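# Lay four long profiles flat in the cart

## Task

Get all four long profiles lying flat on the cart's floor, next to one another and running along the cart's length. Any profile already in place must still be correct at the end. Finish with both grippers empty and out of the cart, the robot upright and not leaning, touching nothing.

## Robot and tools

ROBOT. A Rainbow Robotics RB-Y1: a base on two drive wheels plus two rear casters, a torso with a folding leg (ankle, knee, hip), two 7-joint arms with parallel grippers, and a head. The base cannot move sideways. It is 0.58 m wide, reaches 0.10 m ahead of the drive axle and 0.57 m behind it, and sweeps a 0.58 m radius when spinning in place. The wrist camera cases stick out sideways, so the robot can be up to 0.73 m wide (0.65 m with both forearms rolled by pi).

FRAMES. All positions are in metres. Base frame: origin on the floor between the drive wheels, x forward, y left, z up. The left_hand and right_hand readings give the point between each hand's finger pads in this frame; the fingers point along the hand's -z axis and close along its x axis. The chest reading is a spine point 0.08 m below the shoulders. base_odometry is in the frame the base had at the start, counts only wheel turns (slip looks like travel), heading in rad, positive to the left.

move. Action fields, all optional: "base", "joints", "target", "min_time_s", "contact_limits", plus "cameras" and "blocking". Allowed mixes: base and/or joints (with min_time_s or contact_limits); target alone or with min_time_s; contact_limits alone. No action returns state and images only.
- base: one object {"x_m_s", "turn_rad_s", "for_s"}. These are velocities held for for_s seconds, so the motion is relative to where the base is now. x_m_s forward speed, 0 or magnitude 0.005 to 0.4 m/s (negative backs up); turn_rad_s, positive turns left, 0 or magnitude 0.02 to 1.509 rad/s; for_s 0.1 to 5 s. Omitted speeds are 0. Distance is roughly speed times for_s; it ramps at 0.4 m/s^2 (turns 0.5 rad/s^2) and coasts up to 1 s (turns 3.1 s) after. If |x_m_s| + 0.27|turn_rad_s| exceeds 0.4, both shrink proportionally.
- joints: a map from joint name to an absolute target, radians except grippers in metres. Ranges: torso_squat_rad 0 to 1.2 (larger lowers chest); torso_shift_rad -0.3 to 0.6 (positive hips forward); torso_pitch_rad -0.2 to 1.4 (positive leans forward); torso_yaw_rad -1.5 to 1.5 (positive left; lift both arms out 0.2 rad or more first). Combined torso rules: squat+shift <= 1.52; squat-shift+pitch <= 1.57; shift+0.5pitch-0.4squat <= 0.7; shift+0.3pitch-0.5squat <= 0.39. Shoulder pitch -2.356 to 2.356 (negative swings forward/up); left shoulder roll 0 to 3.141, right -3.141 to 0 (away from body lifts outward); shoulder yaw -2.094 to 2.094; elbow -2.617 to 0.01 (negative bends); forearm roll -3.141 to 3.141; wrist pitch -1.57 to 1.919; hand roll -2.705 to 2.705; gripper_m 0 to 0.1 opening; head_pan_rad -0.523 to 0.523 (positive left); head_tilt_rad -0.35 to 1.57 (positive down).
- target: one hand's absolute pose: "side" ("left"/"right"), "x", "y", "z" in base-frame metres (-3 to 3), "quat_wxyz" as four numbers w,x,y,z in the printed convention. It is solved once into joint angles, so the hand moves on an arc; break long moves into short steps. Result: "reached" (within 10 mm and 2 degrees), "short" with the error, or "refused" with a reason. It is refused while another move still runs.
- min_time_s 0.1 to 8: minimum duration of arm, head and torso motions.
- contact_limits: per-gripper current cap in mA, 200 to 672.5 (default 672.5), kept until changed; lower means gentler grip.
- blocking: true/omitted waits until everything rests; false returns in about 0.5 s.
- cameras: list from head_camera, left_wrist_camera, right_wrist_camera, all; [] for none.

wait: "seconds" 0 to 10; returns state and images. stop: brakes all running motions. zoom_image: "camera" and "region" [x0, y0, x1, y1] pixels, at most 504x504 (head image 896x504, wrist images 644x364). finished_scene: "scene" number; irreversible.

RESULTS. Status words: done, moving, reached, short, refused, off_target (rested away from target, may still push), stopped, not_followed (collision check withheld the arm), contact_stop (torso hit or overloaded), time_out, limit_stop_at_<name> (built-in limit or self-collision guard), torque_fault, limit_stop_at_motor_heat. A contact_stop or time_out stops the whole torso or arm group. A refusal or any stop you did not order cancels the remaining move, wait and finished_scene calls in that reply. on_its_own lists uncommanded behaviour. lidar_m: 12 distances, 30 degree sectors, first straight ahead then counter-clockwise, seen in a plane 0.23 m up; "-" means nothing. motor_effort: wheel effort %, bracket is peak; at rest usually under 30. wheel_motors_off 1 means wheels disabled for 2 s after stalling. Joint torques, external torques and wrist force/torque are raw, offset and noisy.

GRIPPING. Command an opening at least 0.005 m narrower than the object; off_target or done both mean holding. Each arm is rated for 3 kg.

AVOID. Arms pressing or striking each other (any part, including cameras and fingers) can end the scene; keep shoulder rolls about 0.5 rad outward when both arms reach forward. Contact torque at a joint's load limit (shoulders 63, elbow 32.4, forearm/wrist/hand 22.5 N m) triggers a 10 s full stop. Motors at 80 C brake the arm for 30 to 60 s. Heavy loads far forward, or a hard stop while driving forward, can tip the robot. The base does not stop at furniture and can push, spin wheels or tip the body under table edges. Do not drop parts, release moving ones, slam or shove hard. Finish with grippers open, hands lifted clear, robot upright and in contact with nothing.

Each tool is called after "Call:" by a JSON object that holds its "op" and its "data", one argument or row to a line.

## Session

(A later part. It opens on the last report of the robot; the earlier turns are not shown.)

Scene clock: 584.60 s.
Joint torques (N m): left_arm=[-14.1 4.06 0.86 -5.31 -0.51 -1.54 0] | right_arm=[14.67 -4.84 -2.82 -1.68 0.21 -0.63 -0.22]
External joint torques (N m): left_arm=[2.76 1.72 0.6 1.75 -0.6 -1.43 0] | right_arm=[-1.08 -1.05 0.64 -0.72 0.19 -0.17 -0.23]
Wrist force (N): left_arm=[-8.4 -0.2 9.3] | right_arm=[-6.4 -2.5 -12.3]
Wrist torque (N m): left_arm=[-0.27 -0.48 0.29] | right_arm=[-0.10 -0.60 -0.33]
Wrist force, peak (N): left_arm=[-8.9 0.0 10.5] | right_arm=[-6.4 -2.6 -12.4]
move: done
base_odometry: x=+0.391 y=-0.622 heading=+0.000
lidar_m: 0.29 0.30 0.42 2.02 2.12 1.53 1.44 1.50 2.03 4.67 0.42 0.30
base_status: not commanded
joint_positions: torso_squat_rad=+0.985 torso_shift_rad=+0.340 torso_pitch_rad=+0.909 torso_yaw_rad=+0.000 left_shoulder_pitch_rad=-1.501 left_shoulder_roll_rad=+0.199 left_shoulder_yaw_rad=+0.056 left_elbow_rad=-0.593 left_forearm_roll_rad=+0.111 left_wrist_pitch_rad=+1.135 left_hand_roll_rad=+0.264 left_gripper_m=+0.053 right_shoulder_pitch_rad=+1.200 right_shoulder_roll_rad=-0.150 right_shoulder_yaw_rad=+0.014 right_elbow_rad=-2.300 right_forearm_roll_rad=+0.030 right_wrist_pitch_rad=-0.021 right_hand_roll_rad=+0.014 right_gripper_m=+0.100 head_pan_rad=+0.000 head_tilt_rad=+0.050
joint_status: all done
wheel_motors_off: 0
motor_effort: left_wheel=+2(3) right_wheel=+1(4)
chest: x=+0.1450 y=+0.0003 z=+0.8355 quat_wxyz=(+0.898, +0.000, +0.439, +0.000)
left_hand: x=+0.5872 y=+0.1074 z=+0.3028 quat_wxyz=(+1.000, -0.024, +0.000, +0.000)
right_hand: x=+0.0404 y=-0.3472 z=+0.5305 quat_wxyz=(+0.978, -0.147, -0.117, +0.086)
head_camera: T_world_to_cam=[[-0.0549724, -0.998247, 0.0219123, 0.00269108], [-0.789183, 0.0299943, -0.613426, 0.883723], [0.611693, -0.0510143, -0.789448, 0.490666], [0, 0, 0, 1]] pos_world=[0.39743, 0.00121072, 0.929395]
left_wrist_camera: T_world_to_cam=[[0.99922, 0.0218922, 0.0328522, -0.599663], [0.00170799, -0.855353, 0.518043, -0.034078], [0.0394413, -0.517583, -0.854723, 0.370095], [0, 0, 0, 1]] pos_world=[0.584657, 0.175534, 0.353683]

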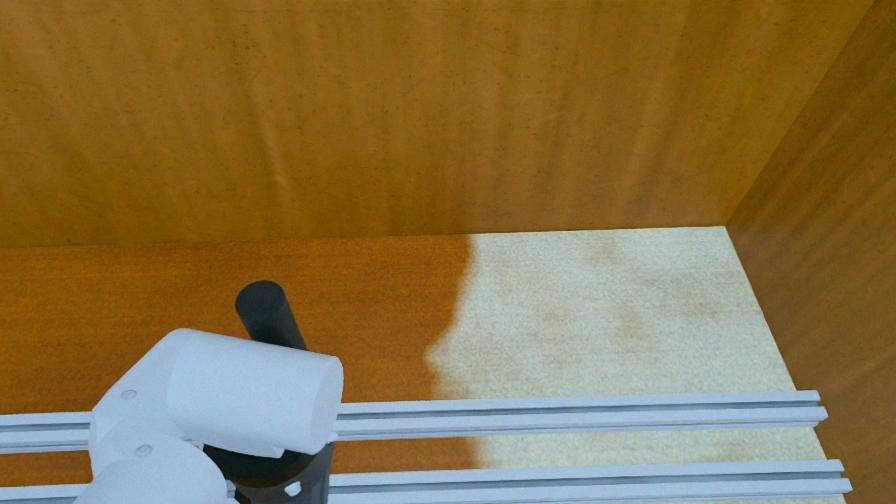

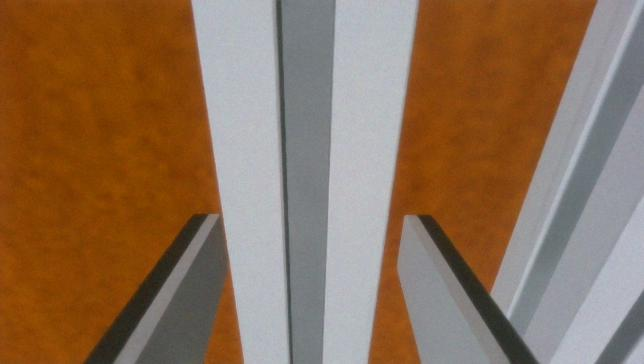

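Call:
{"op": "move", "data": {
  "target": {"side": "left", "x": 0.583, "y": 0.108, "z": 0.325, "quat_wxyz": [0.9997, -0.024, 0, 0]},
  "min_time_s": 0.6,
  "cameras": ["left_wrist_camera"]
}}

Call:
{"op": "move", "data": {
  "joints": {"torso_squat_rad": 0.7, "torso_shift_rad": 0.235, "torso_pitch_rad": 0.91},
  "cameras": ["head_camera"]
}}

Call:
{"op": "move", "data": {
  "joints": {"torso_squat_rad": 0.5, "torso_shift_rad": 0.184, "torso_pitch_rad": 0.87, "head_pan_rad": 0.4, "head_tilt_rad": 0.1},
  "cameras": ["head_camera"]
}}

Call:
{"op": "move", "data": {
  "target": {"side": "left", "x": 0.5, "y": 0.12, "z": 0.65, "quat_wxyz": [0.966, 0, -0.259, 0]},
  "min_time_s": 1.2,
  "cameras": ["head_camera"]
}}

Call:
{"op": "move", "data": {
  "base": {"x_m_s": -0.3, "for_s": 2.5},
  "joints": {"left_shoulder_pitch_rad": -0.648, "left_shoulder_roll_rad": 0.203, "left_shoulder_yaw_rad": -0.28, "left_elbow_rad": -2.123, "left_forearm_roll_rad": -0.561, "left_wrist_pitch_rad": 0.916, "left_hand_roll_rad": 0.627, "head_pan_rad": 0.0, "head_tilt_rad": 0.0},
  "min_time_s": 1.2,
  "cameras": ["head_camera"]
}}

Scene clock: 598.87 s.
Joint torques (N m): left_arm=[-16.47 1.87 -0.8 -8.03 -0.11 -0.17 0.39] | right_arm=[14.7 -4.59 -2.57 -1.46 0.27 -0.57 -0.22]
External joint torques (N m): left_arm=[-0.26 -0.17 -1.14 -0.38 -0.21 -0.09 0.39] | right_arm=[-1.05 -0.79 0.89 -0.51 0.25 -0.1 -0.23]
Wrist force (N): left_arm=[-0.8 0.7 -9.3] | right_arm=[-6.3 -2.5 -12.2]
Wrist torque (N m): left_arm=[-0.41 -0.22 0.24] | right_arm=[-0.11 -0.60 -0.31]
Wrist force, peak (N): left_arm=[-8.9 -0.2 9.6] | right_arm=[-6.3 -2.2 -12.6]
move: done
base_odometry: x=+0.391 y=-0.622 heading=+0.000
lidar_m: 0.28 0.30 0.42 2.02 2.12 1.53 1.45 1.50 2.03 4.67 0.43 0.30
base_status: not commanded
joint_positions: torso_squat_rad=+0.985 torso_shift_rad=+0.340 torso_pitch_rad=+0.910 torso_yaw_rad=+0.000 left_shoulder_pitch_rad=-1.412 left_shoulder_roll_rad=+0.195 left_shoulder_yaw_rad=+0.046 left_elbow_rad=-0.841 left_forearm_roll_rad=+0.105 left_wrist_pitch_rad=+1.309 left_hand_roll_rad=+0.281 left_gripper_m=+0.053 right_shoulder_pitch_rad=+1.200 right_shoulder_roll_rad=-0.150 right_shoulder_yaw_rad=+0.014 right_elbow_rad=-2.300 right_forearm_roll_rad=+0.030 right_wrist_pitch_rad=-0.021 right_hand_roll_rad=+0.014 right_gripper_m=+0.100 head_pan_rad=+0.000 head_tilt_rad=+0.050
joint_status: all done
wheel_motors_off: 0
motor_effort: left_wheel=-1(2) right_wheel=-1(5)
chest: x=+0.1453 y=+0.0003 z=+0.8353 quat_wxyz=(+0.898, +0.000, +0.439, +0.000)
left_hand: x=+0.5823 y=+0.1081 z=+0.3249 quat_wxyz=(+1.000, -0.023, +0.008, +0.000)
left_hand_status: reached (checked arc, planned for 0.6 s): 1 mm and 0.9 deg off.
right_hand: x=+0.0404 y=-0.3472 z=+0.5305 quat_wxyz=(+0.978, -0.147, -0.117, +0.086)
left_wrist_camera: T_world_to_cam=[[0.999594, 0.0221193, 0.0179433, -0.590874], [0.00971724, -0.857037, 0.515163, -0.0484031], [0.0267731, -0.51478, -0.856904, 0.397344], [0, 0, 0, 1]] pos_world=[0.580466, 0.176131, 0.376023]

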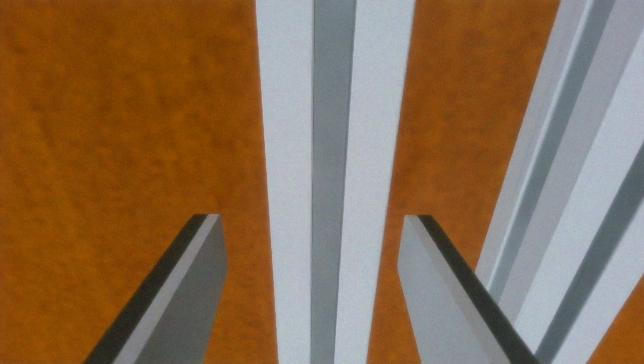

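Scene clock: 600.67 s.
Joint torques (N m): left_arm=[-17.08 1.27 -0.43 -7.58 -0.07 -0.13 0.4] | right_arm=[14.48 -4.41 -2.77 -1.74 0.24 -0.52 -0.33]
External joint torques (N m): left_arm=[-0.88 -0.76 -0.77 0.07 -0.17 -0.05 0.4] | right_arm=[-1.26 -0.62 0.69 -0.79 0.22 -0.06 -0.34]
Wrist force (N): left_arm=[-0.8 0.4 -9.1] | right_arm=[-6.6 -2.3 -12.4]
Wrist torque (N m): left_arm=[-0.36 -0.19 0.23] | right_arm=[-0.13 -0.62 -0.31]
Wrist force, peak (N): left_arm=[-0.9 0.6 -10.0] | right_arm=[-6.3 -2.4 -12.8]
move: done
base_odometry: x=+0.391 y=-0.622 heading=+0.000
lidar_m: 0.29 0.31 0.43 2.01 2.11 1.53 1.45 1.49 2.03 4.68 0.42 0.31
base_status: not commanded
joint_positions: torso_squat_rad=+0.700 torso_shift_rad=+0.235 torso_pitch_rad=+0.910 torso_yaw_rad=+0.000 left_shoulder_pitch_rad=-1.412 left_shoulder_roll_rad=+0.195 left_shoulder_yaw_rad=+0.046 left_elbow_rad=-0.842 left_forearm_roll_rad=+0.105 left_wrist_pitch_rad=+1.309 left_hand_roll_rad=+0.281 left_gripper_m=+0.053 right_shoulder_pitch_rad=+1.200 right_shoulder_roll_rad=-0.150 right_shoulder_yaw_rad=+0.014 right_elbow_rad=-2.300 right_forearm_roll_rad=+0.030 right_wrist_pitch_rad=-0.021 right_hand_roll_rad=+0.014 right_gripper_m=+0.100 head_pan_rad=+0.000 head_tilt_rad=+0.050
joint_status: all done
wheel_motors_off: 0
motor_effort: left_wheel=-1(1) right_wheel=+1(3)
chest: x=+0.1410 y=+0.0003 z=+0.9911 quat_wxyz=(+0.898, +0.000, +0.439, +0.000)
left_hand: x=+0.5779 y=+0.1081 z=+0.4806 quat_wxyz=(+1.000, -0.023, +0.008, +0.000)
right_hand: x=+0.0360 y=-0.3472 z=+0.6863 quat_wxyz=(+0.978, -0.147, -0.117, +0.087)
head_camera: T_world_to_cam=[[-0.0550723, -0.998237, 0.0221259, -0.00111829], [-0.789793, 0.0299934, -0.61264, 0.975299], [0.610896, -0.0512143, -0.790053, 0.616623], [0, 0, 0, 1]] pos_world=[0.39353, 0.00121108, 1.0847]

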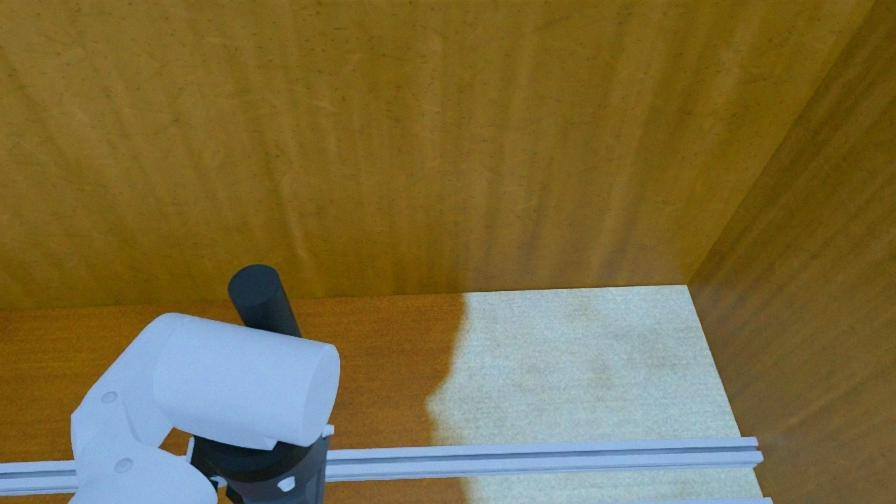

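Scene clock: 602.17 s.
Joint torques (N m): left_arm=[-17.27 2.18 -1.04 -7.64 -0.23 -0.09 0.47] | right_arm=[14.5 -4.51 -2.03 -2.05 0.16 -0.47 -0.23]
External joint torques (N m): left_arm=[-0.36 -0.19 -1.47 0.2 -0.31 0.06 0.47] | right_arm=[-1.12 -0.65 1.48 -0.68 0.14 0.06 -0.24]
Wrist force (N): left_arm=[-1.0 1.0 -9.8] | right_arm=[-6.2 -2.3 -12.3]
Wrist torque (N m): left_arm=[-0.38 -0.20 0.25] | right_arm=[-0.12 -0.53 -0.35]
Wrist force, peak (N): left_arm=[-0.2 0.7 -10.3] | right_arm=[-6.5 -2.3 -12.8]
move: done
base_odometry: x=+0.391 y=-0.622 heading=+0.000
lidar_m: 0.29 0.30 0.42 2.02 2.13 1.53 1.45 1.50 2.03 4.68 0.43 0.30
base_status: not commanded
joint_positions: torso_squat_rad=+0.500 torso_shift_rad=+0.184 torso_pitch_rad=+0.870 torso_yaw_rad=+0.000 left_shoulder_pitch_rad=-1.412 left_shoulder_roll_rad=+0.195 left_shoulder_yaw_rad=+0.046 left_elbow_rad=-0.842 left_forearm_roll_rad=+0.105 left_wrist_pitch_rad=+1.309 left_hand_roll_rad=+0.281 left_gripper_m=+0.053 right_shoulder_pitch_rad=+1.200 right_shoulder_roll_rad=-0.150 right_shoulder_yaw_rad=+0.014 right_elbow_rad=-2.300 right_forearm_roll_rad=+0.030 right_wrist_pitch_rad=-0.021 right_hand_roll_rad=+0.014 right_gripper_m=+0.100 head_pan_rad=+0.400 head_tilt_rad=+0.100
joint_status: all done
wheel_motors_off: 0
motor_effort: left_wheel=-1(2) right_wheel=+1(4)
chest: x=+0.1209 y=+0.0003 z=+1.0839 quat_wxyz=(+0.907, +0.000, +0.421, +0.000)
left_hand: x=+0.5779 y=+0.1082 z=+0.5914 quat_wxyz=(+1.000, -0.023, -0.012, +0.000)
right_hand: x=+0.0282 y=-0.3472 z=+0.7752 quat_wxyz=(+0.976, -0.149, -0.136, +0.084)
head_camera: T_world_to_cam=[[0.198383, -0.93998, -0.277635, 0.280911], [-0.800971, 0.00777502, -0.598652, 1.00348], [0.56488, 0.34114, -0.751355, 0.677066], [0, 0, 0, 1]] pos_world=[0.365572, 0.0252741, 1.18744]

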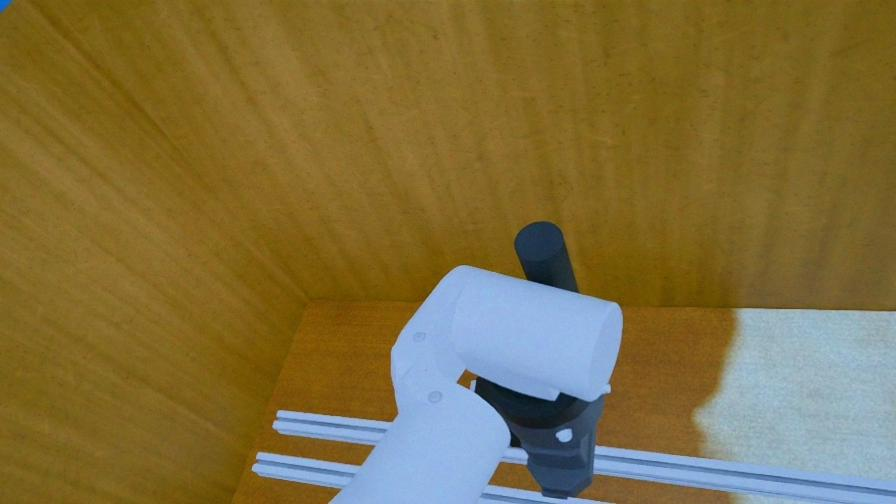

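Scene clock: 603.87 s.
Joint torques (N m): left_arm=[-7.56 -0.49 -0.15 -8.95 -0.71 -0.72 0.17] | right_arm=[14.23 -4.28 -2.68 -1.76 0.22 -0.71 -0.19]
External joint torques (N m): left_arm=[-0.96 0.31 -0.57 0.18 -0.29 0.14 0.19] | right_arm=[-1.39 -0.42 0.82 -0.39 0.2 -0.17 -0.2]
Wrist force (N): left_arm=[-4.4 -0.1 -8.4] | right_arm=[-6.4 -2.3 -12.5]
Wrist torque (N m): left_arm=[-0.30 -0.48 0.33] | right_arm=[-0.12 -0.56 -0.35]
Wrist force, peak (N): left_arm=[-1.9 0.4 -10.5] | right_arm=[-6.4 -2.2 -12.6]
move: done
base_odometry: x=+0.391 y=-0.622 heading=+0.000
lidar_m: 0.29 0.31 0.42 2.02 2.12 1.53 1.45 1.50 2.03 4.67 0.42 0.30
base_status: not commanded
joint_positions: torso_squat_rad=+0.500 torso_shift_rad=+0.184 torso_pitch_rad=+0.870 torso_yaw_rad=+0.000 left_shoulder_pitch_rad=-0.684 left_shoulder_roll_rad=+0.209 left_shoulder_yaw_rad=-0.260 left_elbow_rad=-1.879 left_forearm_roll_rad=-0.231 left_wrist_pitch_rad=+1.195 left_hand_roll_rad=+0.537 left_gripper_m=+0.053 right_shoulder_pitch_rad=+1.200 right_shoulder_roll_rad=-0.150 right_shoulder_yaw_rad=+0.014 right_elbow_rad=-2.300 right_forearm_roll_rad=+0.030 right_wrist_pitch_rad=-0.021 right_hand_roll_rad=+0.014 right_gripper_m=+0.100 head_pan_rad=+0.400 head_tilt_rad=+0.100
joint_status: all done
wheel_motors_off: 0
motor_effort: left_wheel=+0(1) right_wheel=+2(4)
chest: x=+0.1209 y=+0.0003 z=+1.0839 quat_wxyz=(+0.907, +0.000, +0.421, +0.000)
left_hand: x=+0.4999 y=+0.1200 z=+0.6499 quat_wxyz=(+0.966, +0.000, -0.259, +0.000)
left_hand_status: reached (checked arc, planned for 1.4 s): 0 mm and 0.0 deg off.
right_hand: x=+0.0282 y=-0.3472 z=+0.7752 quat_wxyz=(+0.976, -0.149, -0.136, +0.084)
head_camera: T_world_to_cam=[[0.198383, -0.93998, -0.277635, 0.280891], [-0.800971, 0.00777502, -0.598652, 1.00356], [0.56488, 0.34114, -0.751355, 0.677009], [0, 0, 0, 1]] pos_world=[0.365672, 0.0252741, 1.18744]

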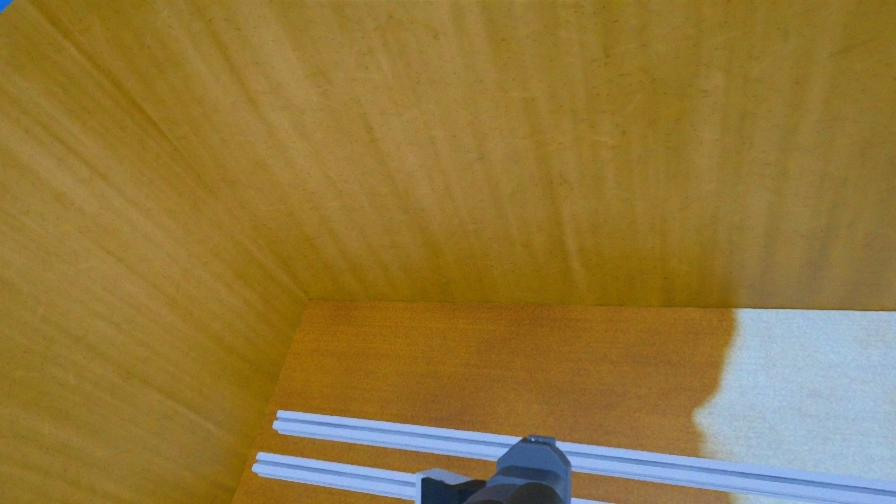

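Scene clock: 607.83 s.
Joint torques (N m): left_arm=[-7.24 -2.37 -0.72 -9.32 -1.11 -1.21 0.47] | right_arm=[14.53 -4.55 -3.23 -2.11 0.27 -0.54 -0.22]
External joint torques (N m): left_arm=[-0.67 -1.47 -1.05 0.34 -0.39 0.16 0.51] | right_arm=[-1.09 -0.69 0.27 -0.74 0.25 -0.01 -0.23]
Wrist force (N): left_arm=[-6.8 0.3 -5.6] | right_arm=[-6.2 -2.2 -12.2]
Wrist torque (N m): left_arm=[-0.29 -0.57 0.29] | right_arm=[-0.15 -0.53 -0.34]
Wrist force, peak (N): left_arm=[-4.4 0.3 -9.0] | right_arm=[-6.6 -2.3 -12.5]
move: done
base_odometry: x=-0.359 y=-0.621 heading=-0.001
lidar_m: 1.04 1.08 1.81 2.96 1.04 0.74 0.70 0.72 0.98 2.59 2.68 1.09
base_status: done (sent for 2.5 of 2.5 s)
joint_positions: torso_squat_rad=+0.500 torso_shift_rad=+0.184 torso_pitch_rad=+0.870 torso_yaw_rad=+0.000 left_shoulder_pitch_rad=-0.648 left_shoulder_roll_rad=+0.203 left_shoulder_yaw_rad=-0.280 left_elbow_rad=-2.123 left_forearm_roll_rad=-0.561 left_wrist_pitch_rad=+0.916 left_hand_roll_rad=+0.627 left_gripper_m=+0.053 right_shoulder_pitch_rad=+1.200 right_shoulder_roll_rad=-0.150 right_shoulder_yaw_rad=+0.014 right_elbow_rad=-2.300 right_forearm_roll_rad=+0.030 right_wrist_pitch_rad=-0.021 right_hand_roll_rad=+0.014 right_gripper_m=+0.100 head_pan_rad=+0.000 head_tilt_rad=+0.000
joint_status: all done
wheel_motors_off: 0
motor_effort: left_wheel=-4(25) right_wheel=+8(29)
chest: x=+0.1209 y=+0.0003 z=+1.0840 quat_wxyz=(+0.907, +0.000, +0.421, +0.000)
left_hand: x=+0.5741 y=+0.1184 z=+0.7982 quat_wxyz=(+0.855, -0.002, -0.518, +0.000)
right_hand: x=+0.0282 y=-0.3472 z=+0.7752 quat_wxyz=(+0.976, -0.149, -0.136, +0.084)
head_camera: T_world_to_cam=[[-0.0567704, -0.998242, 0.0170151, 0.0019276], [-0.73152, 0.0299914, -0.681161, 1.08221], [0.679453, -0.0511167, -0.731936, 0.621001], [0, 0, 0, 1]] pos_world=[0.369823, 0.0012109, 1.19166]

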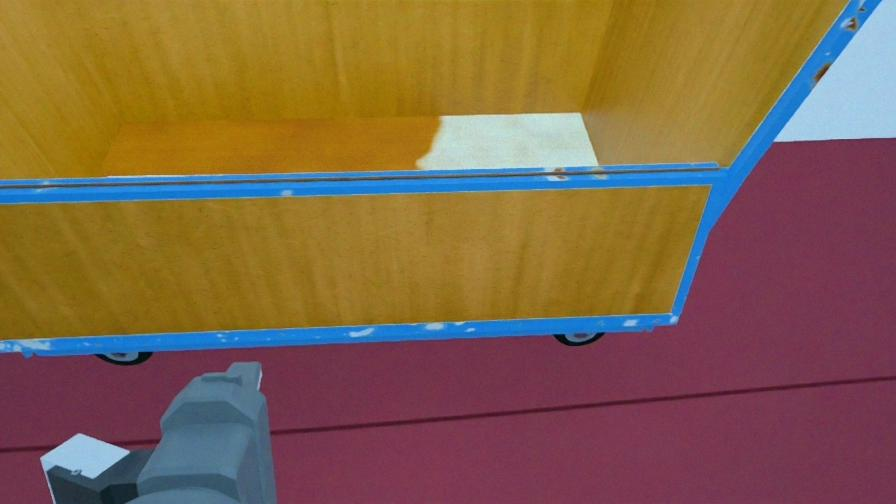

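Call:
{"op": "move", "data": {
  "base": {"turn_rad_s": 0.4997, "for_s": 2.2},
  "joints": {"torso_squat_rad": 1.1, "torso_pitch_rad": 0.6, "torso_shift_rad": 0.2, "left_shoulder_pitch_rad": -0.56, "left_shoulder_roll_rad": 0.175, "left_shoulder_yaw_rad": 0.18, "left_elbow_rad": -1.5, "left_forearm_roll_rad": -0.23, "left_wrist_pitch_rad": -0.015, "left_hand_roll_rad": -1.22, "head_pan_rad": 0.1, "head_tilt_rad": 0.3, "left_gripper_m": 0.05},
  "min_time_s": 3,
  "cameras": []
}}

Call:
{"op": "move", "data": {
  "base": {"x_m_s": 0.3, "for_s": 4.28},
  "cameras": []
}}

Call:
{"op": "move", "data": {
  "base": {"turn_rad_s": -0.4995, "for_s": 2.2},
  "cameras": ["head_camera", "left_wrist_camera"]
}}

Scene clock: 620.67 s.
Joint torques (N m): left_arm=[-9.39 3.04 0.71 -9.75 0.21 -1.89 0] | right_arm=[13.29 -4.89 -2.81 -4.86 0.09 -1.14 -0.15]
External joint torques (N m): left_arm=[0.05 -1.14 -0.68 0.02 0.09 -0.14 -0.01] | right_arm=[-0.88 -0.8 0.85 -0.75 0 -0.12 -0.17]
Wrist force (N): left_arm=[-1.3 -6.0 -4.7] | right_arm=[-7.9 -2.0 -11.7]
Wrist torque (N m): left_arm=[0.02 -0.31 0.20] | right_arm=[-0.16 -0.63 -0.35]
Wrist force, peak (N): left_arm=[-7.2 0.2 -6.0] | right_arm=[-7.4 -2.6 -12.3]
move: done
base_odometry: x=-0.359 y=-0.622 heading=+1.098
lidar_m: 1.81 2.41 0.98 0.74 0.72 0.75 1.06 3.22 2.54 1.08 1.04 1.10
base_status: done (sent for 2.2 of 2.2 s)
joint_positions: torso_squat_rad=+1.100 torso_shift_rad=+0.200 torso_pitch_rad=+0.600 torso_yaw_rad=+0.000 left_shoulder_pitch_rad=-0.560 left_shoulder_roll_rad=+0.175 left_shoulder_yaw_rad=+0.180 left_elbow_rad=-1.500 left_forearm_roll_rad=-0.230 left_wrist_pitch_rad=-0.015 left_hand_roll_rad=-1.220 left_gripper_m=+0.050 right_shoulder_pitch_rad=+1.200 right_shoulder_roll_rad=-0.150 right_shoulder_yaw_rad=+0.014 right_elbow_rad=-2.300 right_forearm_roll_rad=+0.030 right_wrist_pitch_rad=-0.021 right_hand_roll_rad=+0.014 right_gripper_m=+0.100 head_pan_rad=+0.100 head_tilt_rad=+0.300
joint_status: all done
wheel_motors_off: 0
motor_effort: left_wheel=+2(28) right_wheel=+14(39)
chest: x=+0.0098 y=+0.0003 z=+0.8471 quat_wxyz=(+0.955, +0.000, +0.295, +0.000)
left_hand: x=+0.5537 y=+0.2589 z=+0.5545 quat_wxyz=(+0.524, +0.474, -0.474, -0.525)
right_hand: x=+0.0029 y=-0.3472 z=+0.5248 quat_wxyz=(+0.949, -0.158, -0.267, +0.063)

Scene clock: 626.03 s.
Joint torques (N m): left_arm=[-9.64 3.28 0.84 -9.52 0.3 -1.77 0.15] | right_arm=[12.52 -4.39 -2.25 -4.41 0.49 -1.2 -0.36]
External joint torques (N m): left_arm=[-0.2 -0.9 -0.56 0.25 0.18 -0.01 0.13] | right_arm=[-1.64 -0.29 1.41 -0.3 0.4 -0.19 -0.39]
Wrist force (N): left_arm=[-0.7 -5.6 -4.8] | right_arm=[-7.8 -2.1 -11.6]
Wrist torque (N m): left_arm=[-0.01 -0.24 0.19] | right_arm=[-0.16 -0.64 -0.35]
Wrist force, peak (N): left_arm=[-0.9 -6.3 -5.0] | right_arm=[-7.8 -2.5 -11.9]
move: done
base_odometry: x=+0.224 y=+0.518 heading=+1.098
lidar_m: 1.03 4.42 1.80 1.36 1.31 1.38 1.93 1.55 0.63 0.59 0.65 0.64
base_status: done (sent for 4.27 of 4.27 s)
joint_positions: torso_squat_rad=+1.100 torso_shift_rad=+0.200 torso_pitch_rad=+0.600 torso_yaw_rad=+0.000 left_shoulder_pitch_rad=-0.560 left_shoulder_roll_rad=+0.175 left_shoulder_yaw_rad=+0.180 left_elbow_rad=-1.500 left_forearm_roll_rad=-0.230 left_wrist_pitch_rad=-0.015 left_hand_roll_rad=-1.220 left_gripper_m=+0.050 right_shoulder_pitch_rad=+1.200 right_shoulder_roll_rad=-0.150 right_shoulder_yaw_rad=+0.014 right_elbow_rad=-2.300 right_forearm_roll_rad=+0.030 right_wrist_pitch_rad=-0.021 right_hand_roll_rad=+0.014 right_gripper_m=+0.100 head_pan_rad=+0.100 head_tilt_rad=+0.300
joint_status: not commanded
wheel_motors_off: 0
motor_effort: left_wheel=+2(36) right_wheel=-10(50)
chest: x=+0.0099 y=+0.0003 z=+0.8471 quat_wxyz=(+0.955, +0.000, +0.296, +0.000)
left_hand: x=+0.5538 y=+0.2589 z=+0.5544 quat_wxyz=(+0.524, +0.474, -0.474, -0.525)
right_hand: x=+0.0029 y=-0.3472 z=+0.5248 quat_wxyz=(+0.949, -0.158, -0.267, +0.063)

Scene clock: 629.57 s.
Joint torques (N m): left_arm=[-9.59 2.91 1.34 -9.75 0.43 -1.86 0.1] | right_arm=[13.24 -4.57 -2.8 -4.99 0.33 -0.98 -0.07]
External joint torques (N m): left_arm=[-0.16 -1.26 -0.06 0.02 0.31 -0.11 0.08] | right_arm=[-0.93 -0.48 0.85 -0.88 0.24 0.03 -0.09]
Wrist force (N): left_arm=[-1.2 -5.4 -4.5] | right_arm=[-7.8 -2.0 -11.6]
Wrist torque (N m): left_arm=[-0.05 -0.28 0.20] | right_arm=[-0.16 -0.64 -0.36]
Wrist force, peak (N): left_arm=[-1.0 -6.1 -5.0] | right_arm=[-8.1 -2.1 -11.9]
move: done
base_odometry: x=+0.224 y=+0.518 heading=+0.000
lidar_m: 0.66 0.64 1.02 4.70 1.89 1.38 1.30 1.34 1.82 4.75 0.67 0.59
base_status: done (sent for 2.2 of 2.2 s)
joint_positions: torso_squat_rad=+1.100 torso_shift_rad=+0.200 torso_pitch_rad=+0.600 torso_yaw_rad=+0.000 left_shoulder_pitch_rad=-0.560 left_shoulder_roll_rad=+0.175 left_shoulder_yaw_rad=+0.180 left_elbow_rad=-1.500 left_forearm_roll_rad=-0.230 left_wrist_pitch_rad=-0.015 left_hand_roll_rad=-1.220 left_gripper_m=+0.050 right_shoulder_pitch_rad=+1.200 right_shoulder_roll_rad=-0.150 right_shoulder_yaw_rad=+0.014 right_elbow_rad=-2.300 right_forearm_roll_rad=+0.030 right_wrist_pitch_rad=-0.021 right_hand_roll_rad=+0.014 right_gripper_m=+0.100 head_pan_rad=+0.100 head_tilt_rad=+0.300
joint_status: not commanded
wheel_motors_off: 0
motor_effort: left_wheel=+13(29) right_wheel=+2(38)
chest: x=+0.0099 y=+0.0003 z=+0.8471 quat_wxyz=(+0.955, +0.000, +0.296, +0.000)
left_hand: x=+0.5538 y=+0.2589 z=+0.5544 quat_wxyz=(+0.524, +0.474, -0.474, -0.525)
right_hand: x=+0.0029 y=-0.3472 z=+0.5248 quat_wxyz=(+0.949, -0.158, -0.267, +0.063)
head_camera: T_world_to_cam=[[0.0260685, -0.998956, -0.037523, 0.0397277], [-0.753157, 0.00505502, -0.657821, 0.820645], [0.657324, 0.0454091, -0.752239, 0.600496], [0, 0, 0, 1]] pos_world=[0.222319, 0.00826981, 0.993045]
left_wrist_camera: T_world_to_cam=[[-0.0325773, -0.999215, 0.0225476, 0.263645], [-0.562761, -0.000305322, -0.826619, 0.801985], [0.825977, -0.039618, -0.56231, -0.0565937], [0, 0, 0, 1]] pos_world=[0.50666, 0.261441, 0.625169]

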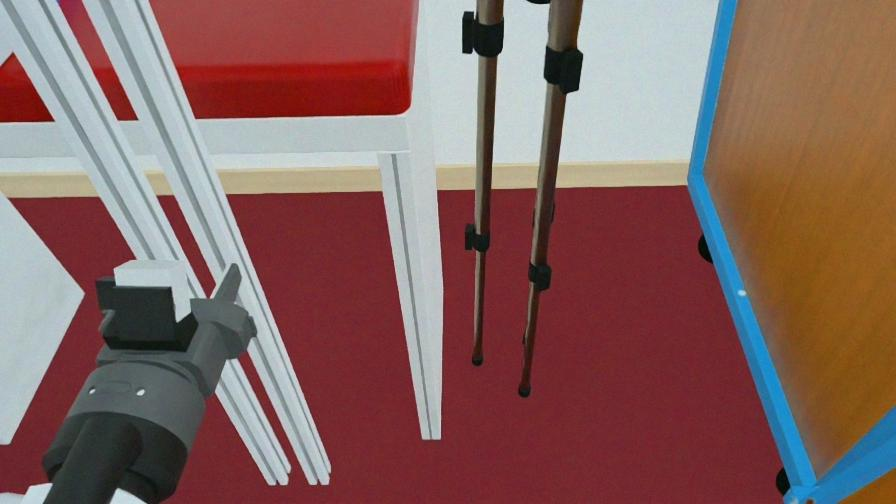

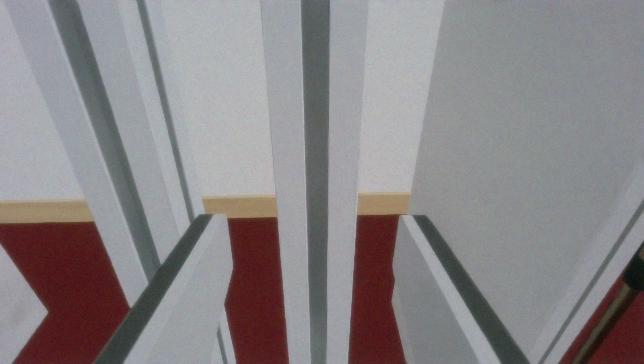

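Call:
{"op": "move", "data": {
  "target": {"side": "left", "x": 0.58, "y": 0.258, "z": 0.547, "quat_wxyz": [0.526, 0.472, -0.472, -0.526]},
  "min_time_s": 0.6,
  "cameras": ["left_wrist_camera"]
}}

Call:
{"op": "move", "data": {
  "target": {"side": "left", "x": 0.609, "y": 0.258, "z": 0.547, "quat_wxyz": [0.526, 0.472, -0.472, -0.526]},
  "min_time_s": 0.6,
  "cameras": ["left_wrist_camera"]
}}

Call:
{"op": "move", "data": {
  "joints": {"left_gripper_m": 0.015},
  "cameras": ["left_wrist_camera"]
}}

Call:
{"op": "move", "data": {
  "target": {"side": "left", "x": 0.608, "y": 0.258, "z": 0.58, "quat_wxyz": [0.526, 0.472, -0.472, -0.526]},
  "min_time_s": 1,
  "cameras": ["left_wrist_camera"]
}}

Call:
{"op": "move", "data": {
  "target": {"side": "left", "x": 0.55, "y": 0.25, "z": 0.6, "quat_wxyz": [0.526, 0.472, -0.472, -0.526]},
  "min_time_s": 1.4,
  "cameras": ["head_camera"]
}}

Call:
{"op": "move", "data": {
  "base": {"x_m_s": -0.25, "for_s": 0.95},
  "joints": {"left_shoulder_pitch_rad": -0.367, "left_shoulder_roll_rad": 0.152, "left_shoulder_yaw_rad": 0.044, "left_elbow_rad": -2.155, "left_forearm_roll_rad": -0.215, "left_wrist_pitch_rad": 0.466, "left_hand_roll_rad": -1.261},
  "min_time_s": 1.5,
  "cameras": ["head_camera"]
}}

Scene clock: 641.17 s.
Joint torques (N m): left_arm=[-11.13 5.31 1.8 -9.35 -0.42 -1.68 -0.05] | right_arm=[13 -4.75 -2.82 -4.65 0.23 -1.11 -0.2]
External joint torques (N m): left_arm=[-0.1 0.62 0.56 0.35 -0.56 0.08 -0.06] | right_arm=[-1.17 -0.65 0.83 -0.54 0.15 -0.1 -0.22]
Wrist force (N): left_arm=[-0.9 -5.9 -4.4] | right_arm=[-7.9 -2.4 -11.4]
Wrist torque (N m): left_arm=[0.01 -0.26 0.22] | right_arm=[-0.12 -0.65 -0.35]
Wrist force, peak (N): left_arm=[-1.0 -6.5 -4.8] | right_arm=[-8.1 -2.4 -11.8]
move: done
base_odometry: x=+0.224 y=+0.518 heading=+0.000
lidar_m: 0.66 0.64 1.02 4.69 1.89 1.37 1.30 1.34 1.82 4.74 0.67 0.59
base_status: not commanded
joint_positions: torso_squat_rad=+1.100 torso_shift_rad=+0.200 torso_pitch_rad=+0.600 torso_yaw_rad=+0.000 left_shoulder_pitch_rad=-0.665 left_shoulder_roll_rad=+0.185 left_shoulder_yaw_rad=+0.205 left_elbow_rad=-1.361 left_forearm_roll_rad=-0.234 left_wrist_pitch_rad=-0.044 left_hand_roll_rad=-1.225 left_gripper_m=+0.050 right_shoulder_pitch_rad=+1.200 right_shoulder_roll_rad=-0.150 right_shoulder_yaw_rad=+0.014 right_elbow_rad=-2.300 right_forearm_roll_rad=+0.030 right_wrist_pitch_rad=-0.021 right_hand_roll_rad=+0.014 right_gripper_m=+0.100 head_pan_rad=+0.100 head_tilt_rad=+0.300
joint_status: all done
wheel_motors_off: 0
motor_effort: left_wheel=+13(14) right_wheel=+4(4)
chest: x=+0.0099 y=+0.0003 z=+0.8471 quat_wxyz=(+0.955, +0.000, +0.296, +0.000)
left_hand: x=+0.5798 y=+0.2577 z=+0.5470 quat_wxyz=(+0.527, +0.472, -0.472, -0.526)
left_hand_status: reached (checked arc, planned for 0.6 s): 0 mm and 0.1 deg off.
right_hand: x=+0.0029 y=-0.3472 z=+0.5248 quat_wxyz=(+0.949, -0.158, -0.267, +0.063)
left_wrist_camera: T_world_to_cam=[[-0.0322684, -0.999167, 0.0249767, 0.261897], [-0.568822, -0.00218917, -0.822458, 0.812189], [0.821827, -0.0407467, -0.568278, -0.076339], [0, 0, 0, 1]] pos_world=[0.53318, 0.260347, 0.618068]

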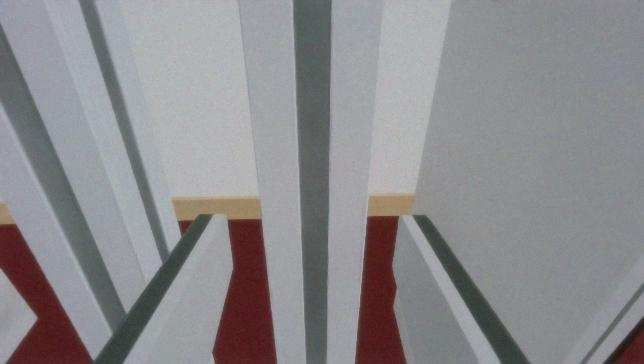

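Scene clock: 642.10 s.
Joint torques (N m): left_arm=[-13.16 5.87 1.26 -9.26 -0.37 -1.99 0.01] | right_arm=[12.64 -4.69 -2.81 -4.76 0.11 -1.13 -0.24]
External joint torques (N m): left_arm=[-0.38 0.47 0.16 0.38 -0.52 -0.23 0] | right_arm=[-1.53 -0.6 0.84 -0.65 0.02 -0.11 -0.27]
Wrist force (N): left_arm=[-0.7 -5.3 -4.5] | right_arm=[-7.9 -1.8 -11.7]
Wrist torque (N m): left_arm=[-0.05 -0.23 0.25] | right_arm=[-0.19 -0.67 -0.36]
Wrist force, peak (N): left_arm=[-0.8 -6.7 -4.5] | right_arm=[-8.2 -1.9 -11.7]
move: done
base_odometry: x=+0.224 y=+0.518 heading=+0.000
lidar_m: 0.66 0.64 1.03 4.70 1.90 1.37 1.30 1.35 1.82 4.75 0.66 0.60
base_status: not commanded
joint_positions: torso_squat_rad=+1.100 torso_shift_rad=+0.200 torso_pitch_rad=+0.600 torso_yaw_rad=+0.000 left_shoulder_pitch_rad=-0.780 left_shoulder_roll_rad=+0.204 left_shoulder_yaw_rad=+0.231 left_elbow_rad=-1.217 left_forearm_roll_rad=-0.236 left_wrist_pitch_rad=-0.073 left_hand_roll_rad=-1.231 left_gripper_m=+0.050 right_shoulder_pitch_rad=+1.200 right_shoulder_roll_rad=-0.150 right_shoulder_yaw_rad=+0.014 right_elbow_rad=-2.300 right_forearm_roll_rad=+0.030 right_wrist_pitch_rad=-0.021 right_hand_roll_rad=+0.014 right_gripper_m=+0.100 head_pan_rad=+0.100 head_tilt_rad=+0.300
joint_status: all done
wheel_motors_off: 0
motor_effort: left_wheel=+14(14) right_wheel=+1(4)
chest: x=+0.0099 y=+0.0003 z=+0.8471 quat_wxyz=(+0.955, +0.000, +0.296, +0.000)
left_hand: x=+0.6087 y=+0.2577 z=+0.5471 quat_wxyz=(+0.527, +0.472, -0.472, -0.527)
left_hand_status: reached (checked arc, planned for 0.6 s): 0 mm and 0.1 deg off.
right_hand: x=+0.0029 y=-0.3472 z=+0.5248 quat_wxyz=(+0.949, -0.158, -0.267, +0.063)
left_wrist_camera: T_world_to_cam=[[-0.0322625, -0.999167, 0.0249869, 0.262918], [-0.56905, -0.00218953, -0.8223, 0.828742], [0.82167, -0.0407483, -0.568506, -0.0997994], [0, 0, 0, 1]] pos_world=[0.56208, 0.260447, 0.618168]

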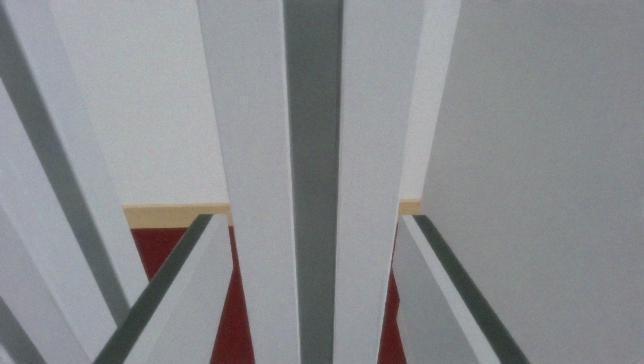

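Scene clock: 642.97 s.
Joint torques (N m): left_arm=[-12.59 5.67 1.68 -9.25 -0.23 -1.84 -0.29] | right_arm=[13.23 -4.59 -2.8 -4.72 0.28 -1.14 -0.01]
External joint torques (N m): left_arm=[0.19 0.26 0.57 0.39 -0.38 -0.08 -0.3] | right_arm=[-0.95 -0.5 0.85 -0.61 0.2 -0.12 -0.03]
Wrist force (N): left_arm=[0.3 -5.3 -4.0] | right_arm=[-8.0 -1.9 -11.5]
Wrist torque (N m): left_arm=[-0.15 -0.32 0.97] | right_arm=[-0.17 -0.66 -0.34]
Wrist force, peak (N): left_arm=[-1.3 -5.7 -4.5] | right_arm=[-7.9 -2.1 -11.9]
move: off_target
base_odometry: x=+0.224 y=+0.518 heading=+0.000
lidar_m: 0.66 0.64 1.03 4.70 1.89 1.37 1.30 1.34 1.81 4.75 0.66 0.59
base_status: not commanded
joint_positions: torso_squat_rad=+1.100 torso_shift_rad=+0.200 torso_pitch_rad=+0.600 torso_yaw_rad=+0.000 left_shoulder_pitch_rad=-0.780 left_shoulder_roll_rad=+0.204 left_shoulder_yaw_rad=+0.231 left_elbow_rad=-1.217 left_forearm_roll_rad=-0.236 left_wrist_pitch_rad=-0.073 left_hand_roll_rad=-1.231 left_gripper_m=+0.031 right_shoulder_pitch_rad=+1.200 right_shoulder_roll_rad=-0.150 right_shoulder_yaw_rad=+0.014 right_elbow_rad=-2.300 right_forearm_roll_rad=+0.030 right_wrist_pitch_rad=-0.021 right_hand_roll_rad=+0.014 right_gripper_m=+0.100 head_pan_rad=+0.100 head_tilt_rad=+0.300
joint_status: left_gripper_m off_target (ended at +0.031, target +0.015)
wheel_motors_off: 0
motor_effort: left_wheel=+13(15) right_wheel=+0(4)
chest: x=+0.0099 y=+0.0003 z=+0.8471 quat_wxyz=(+0.955, +0.000, +0.296, +0.000)
left_hand: x=+0.6087 y=+0.2577 z=+0.5471 quat_wxyz=(+0.527, +0.472, -0.472, -0.527)
right_hand: x=+0.0029 y=-0.3472 z=+0.5248 quat_wxyz=(+0.949, -0.158, -0.267, +0.063)
left_wrist_camera: T_world_to_cam=[[-0.0322625, -0.999167, 0.0249869, 0.262918], [-0.56905, -0.00218953, -0.8223, 0.828742], [0.82167, -0.0407483, -0.568506, -0.0997994], [0, 0, 0, 1]] pos_world=[0.56208, 0.260447, 0.618168]

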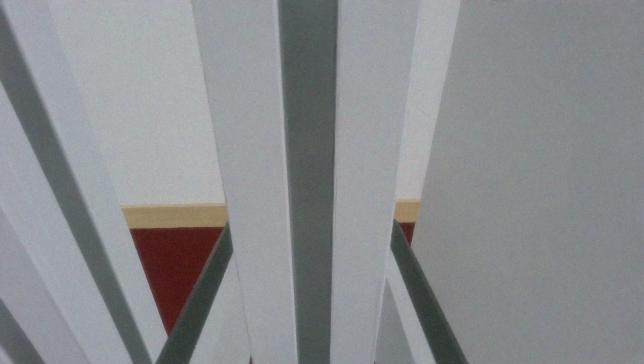

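Scene clock: 644.30 s.
Joint torques (N m): left_arm=[-17.57 7.78 1.27 -13.76 0.11 -3.93 0.67] | right_arm=[12.8 -4.28 -2.44 -4.75 0.32 -1.15 -0.22]
External joint torques (N m): left_arm=[-5.13 2.26 -0.4 -3.9 0.04 -2.19 0.66] | right_arm=[-1.37 -0.19 1.22 -0.65 0.23 -0.13 -0.25]
Wrist force (N): left_arm=[-0.7 -14.5 -6.1] | right_arm=[-7.8 -2.1 -11.7]
Wrist torque (N m): left_arm=[-0.27 -0.23 0.24] | right_arm=[-0.16 -0.64 -0.36]
Wrist force, peak (N): left_arm=[-1.4 -16.5 -5.8] | right_arm=[-8.1 -2.0 -11.8]
move: done
base_odometry: x=+0.224 y=+0.518 heading=+0.000
lidar_m: 0.65 0.64 1.04 4.70 1.91 1.37 1.30 1.34 1.82 4.74 0.66 0.60
base_status: not commanded
joint_positions: torso_squat_rad=+1.100 torso_shift_rad=+0.200 torso_pitch_rad=+0.600 torso_yaw_rad=+0.000 left_shoulder_pitch_rad=-0.737 left_shoulder_roll_rad=+0.236 left_shoulder_yaw_rad=+0.184 left_elbow_rad=-1.388 left_forearm_roll_rad=-0.216 left_wrist_pitch_rad=+0.066 left_hand_roll_rad=-1.202 left_gripper_m=+0.031 right_shoulder_pitch_rad=+1.200 right_shoulder_roll_rad=-0.150 right_shoulder_yaw_rad=+0.014 right_elbow_rad=-2.300 right_forearm_roll_rad=+0.030 right_wrist_pitch_rad=-0.021 right_hand_roll_rad=+0.014 right_gripper_m=+0.100 head_pan_rad=+0.100 head_tilt_rad=+0.300
joint_status: all done
wheel_motors_off: 0
motor_effort: left_wheel=+14(15) right_wheel=+2(3)
chest: x=+0.0099 y=+0.0003 z=+0.8470 quat_wxyz=(+0.955, +0.000, +0.296, +0.000)
left_hand: x=+0.6074 y=+0.2580 z=+0.5784 quat_wxyz=(+0.527, +0.472, -0.472, -0.526)
left_hand_status: reached (checked arc, planned for 1.0 s): 2 mm and 0.1 deg off.
right_hand: x=+0.0029 y=-0.3472 z=+0.5247 quat_wxyz=(+0.949, -0.158, -0.266, +0.063)
left_wrist_camera: T_world_to_cam=[[-0.0305856, -0.999229, 0.0246151, 0.261509], [-0.569539, -0.00281507, -0.82196, 0.853956], [0.821395, -0.0391594, -0.569014, -0.0808609], [0, 0, 0, 1]] pos_world=[0.560778, 0.260545, 0.649469]

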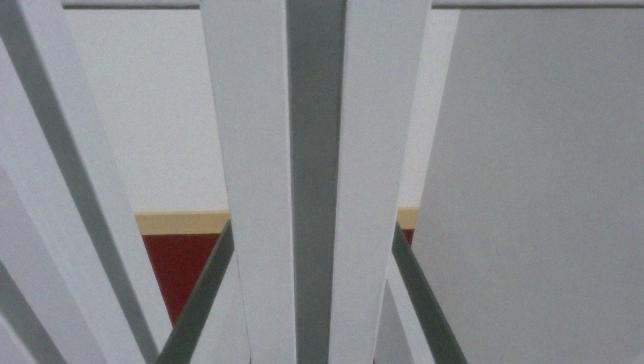

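Scene clock: 646.03 s.
Joint torques (N m): left_arm=[-13.68 3.61 1.33 -14.16 -0.29 -4.02 -0.31] | right_arm=[13.05 -4.75 -2.96 -4.8 0.29 -1.04 -0.31]
External joint torques (N m): left_arm=[-4.56 -0.3 -0.39 -4.14 -0.29 -2.27 -0.32] | right_arm=[-1.12 -0.66 0.69 -0.7 0.2 -0.03 -0.33]
Wrist force (N): left_arm=[-0.7 -14.4 -5.6] | right_arm=[-7.8 -2.2 -11.8]
Wrist torque (N m): left_arm=[-0.31 -0.27 0.20] | right_arm=[-0.15 -0.63 -0.35]
Wrist force, peak (N): left_arm=[-1.5 -15.5 -6.1] | right_arm=[-7.8 -2.1 -11.8]
move: done
base_odometry: x=+0.224 y=+0.518 heading=+0.000
lidar_m: 0.66 0.59 1.02 4.71 1.89 1.38 1.29 1.34 1.83 4.76 0.67 0.60
base_status: not commanded
joint_positions: torso_squat_rad=+1.100 torso_shift_rad=+0.200 torso_pitch_rad=+0.600 torso_yaw_rad=+0.000 left_shoulder_pitch_rad=-0.520 left_shoulder_roll_rad=+0.197 left_shoulder_yaw_rad=+0.133 left_elbow_rad=-1.718 left_forearm_roll_rad=-0.210 left_wrist_pitch_rad=+0.175 left_hand_roll_rad=-1.211 left_gripper_m=+0.031 right_shoulder_pitch_rad=+1.200 right_shoulder_roll_rad=-0.150 right_shoulder_yaw_rad=+0.014 right_elbow_rad=-2.300 right_forearm_roll_rad=+0.030 right_wrist_pitch_rad=-0.021 right_hand_roll_rad=+0.014 right_gripper_m=+0.100 head_pan_rad=+0.100 head_tilt_rad=+0.300
joint_status: all done
wheel_motors_off: 0
motor_effort: left_wheel=+14(15) right_wheel=+2(5)
chest: x=+0.0099 y=+0.0003 z=+0.8470 quat_wxyz=(+0.955, +0.000, +0.296, +0.000)
left_hand: x=+0.5505 y=+0.2500 z=+0.5985 quat_wxyz=(+0.526, +0.473, -0.473, -0.525)
left_hand_status: reached (checked arc, planned for 1.4 s): 2 mm and 0.2 deg off.
right_hand: x=+0.0029 y=-0.3472 z=+0.5247 quat_wxyz=(+0.949, -0.158, -0.266, +0.063)
head_camera: T_world_to_cam=[[0.026063, -0.998956, -0.0375264, 0.0398321], [-0.75325, 0.00505499, -0.657715, 0.82056], [0.657217, 0.0454087, -0.752332, 0.600608], [0, 0, 0, 1]] pos_world=[0.222319, 0.00836981, 0.993045]

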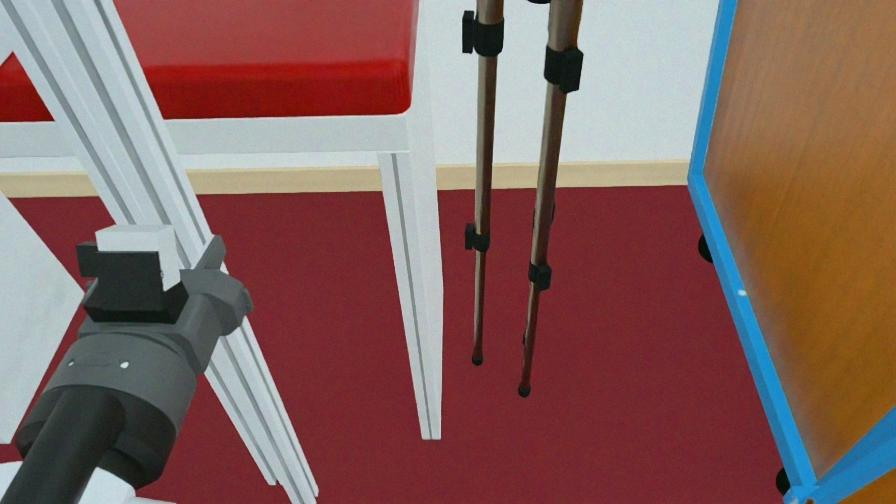

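Scene clock: 648.27 s.
Joint torques (N m): left_arm=[-11.43 0.65 0.63 -14.04 -0.93 -4.12 0.07] | right_arm=[13.24 -4.91 -2.57 -5.06 0.36 -1.01 -0.22]
External joint torques (N m): left_arm=[-4.76 -1.29 -0.57 -4.11 -0.77 -2.4 0.05] | right_arm=[-0.94 -0.81 1.08 -0.96 0.28 0.01 -0.24]
Wrist force (N): left_arm=[-0.7 -14.4 -5.5] | right_arm=[-7.8 -2.3 -11.7]
Wrist torque (N m): left_arm=[0.10 -0.27 0.22] | right_arm=[-0.12 -0.64 -0.36]
Wrist force, peak (N): left_arm=[-0.6 -15.4 -6.4] | right_arm=[-7.8 -2.1 -12.0]
move: done
base_odometry: x=-0.018 y=+0.518 heading=+0.000
lidar_m: 0.90 0.52 2.12 4.45 1.55 1.12 1.05 1.09 1.48 3.89 1.00 0.80
base_status: done (sent for 0.97 of 0.97 s)
joint_positions: torso_squat_rad=+1.100 torso_shift_rad=+0.200 torso_pitch_rad=+0.600 torso_yaw_rad=+0.000 left_shoulder_pitch_rad=-0.366 left_shoulder_roll_rad=+0.152 left_shoulder_yaw_rad=+0.044 left_elbow_rad=-2.154 left_forearm_roll_rad=-0.215 left_wrist_pitch_rad=+0.467 left_hand_roll_rad=-1.261 left_gripper_m=+0.031 right_shoulder_pitch_rad=+1.200 right_shoulder_roll_rad=-0.150 right_shoulder_yaw_rad=+0.014 right_elbow_rad=-2.300 right_forearm_roll_rad=+0.030 right_wrist_pitch_rad=-0.021 right_hand_roll_rad=+0.014 right_gripper_m=+0.100 head_pan_rad=+0.100 head_tilt_rad=+0.300
joint_status: all done
wheel_motors_off: 0
motor_effort: left_wheel=-5(31) right_wheel=+12(38)
chest: x=+0.0099 y=+0.0003 z=+0.8470 quat_wxyz=(+0.955, +0.000, +0.296, +0.000)
left_hand: x=+0.4994 y=+0.2207 z=+0.6677 quat_wxyz=(+0.527, +0.472, -0.471, -0.527)
right_hand: x=+0.0029 y=-0.3472 z=+0.5247 quat_wxyz=(+0.949, -0.158, -0.266, +0.063)
head_camera: T_world_to_cam=[[0.0260561, -0.998956, -0.0375277, 0.0398313], [-0.753293, 0.00505805, -0.657665, 0.820455], [0.657168, 0.0454056, -0.752375, 0.600586], [0, 0, 0, 1]] pos_world=[0.222319, 0.00836982, 0.992945]

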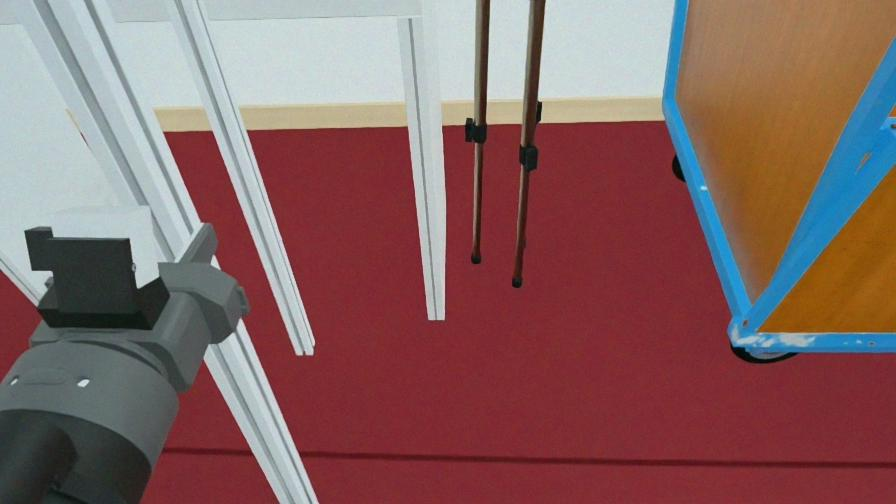

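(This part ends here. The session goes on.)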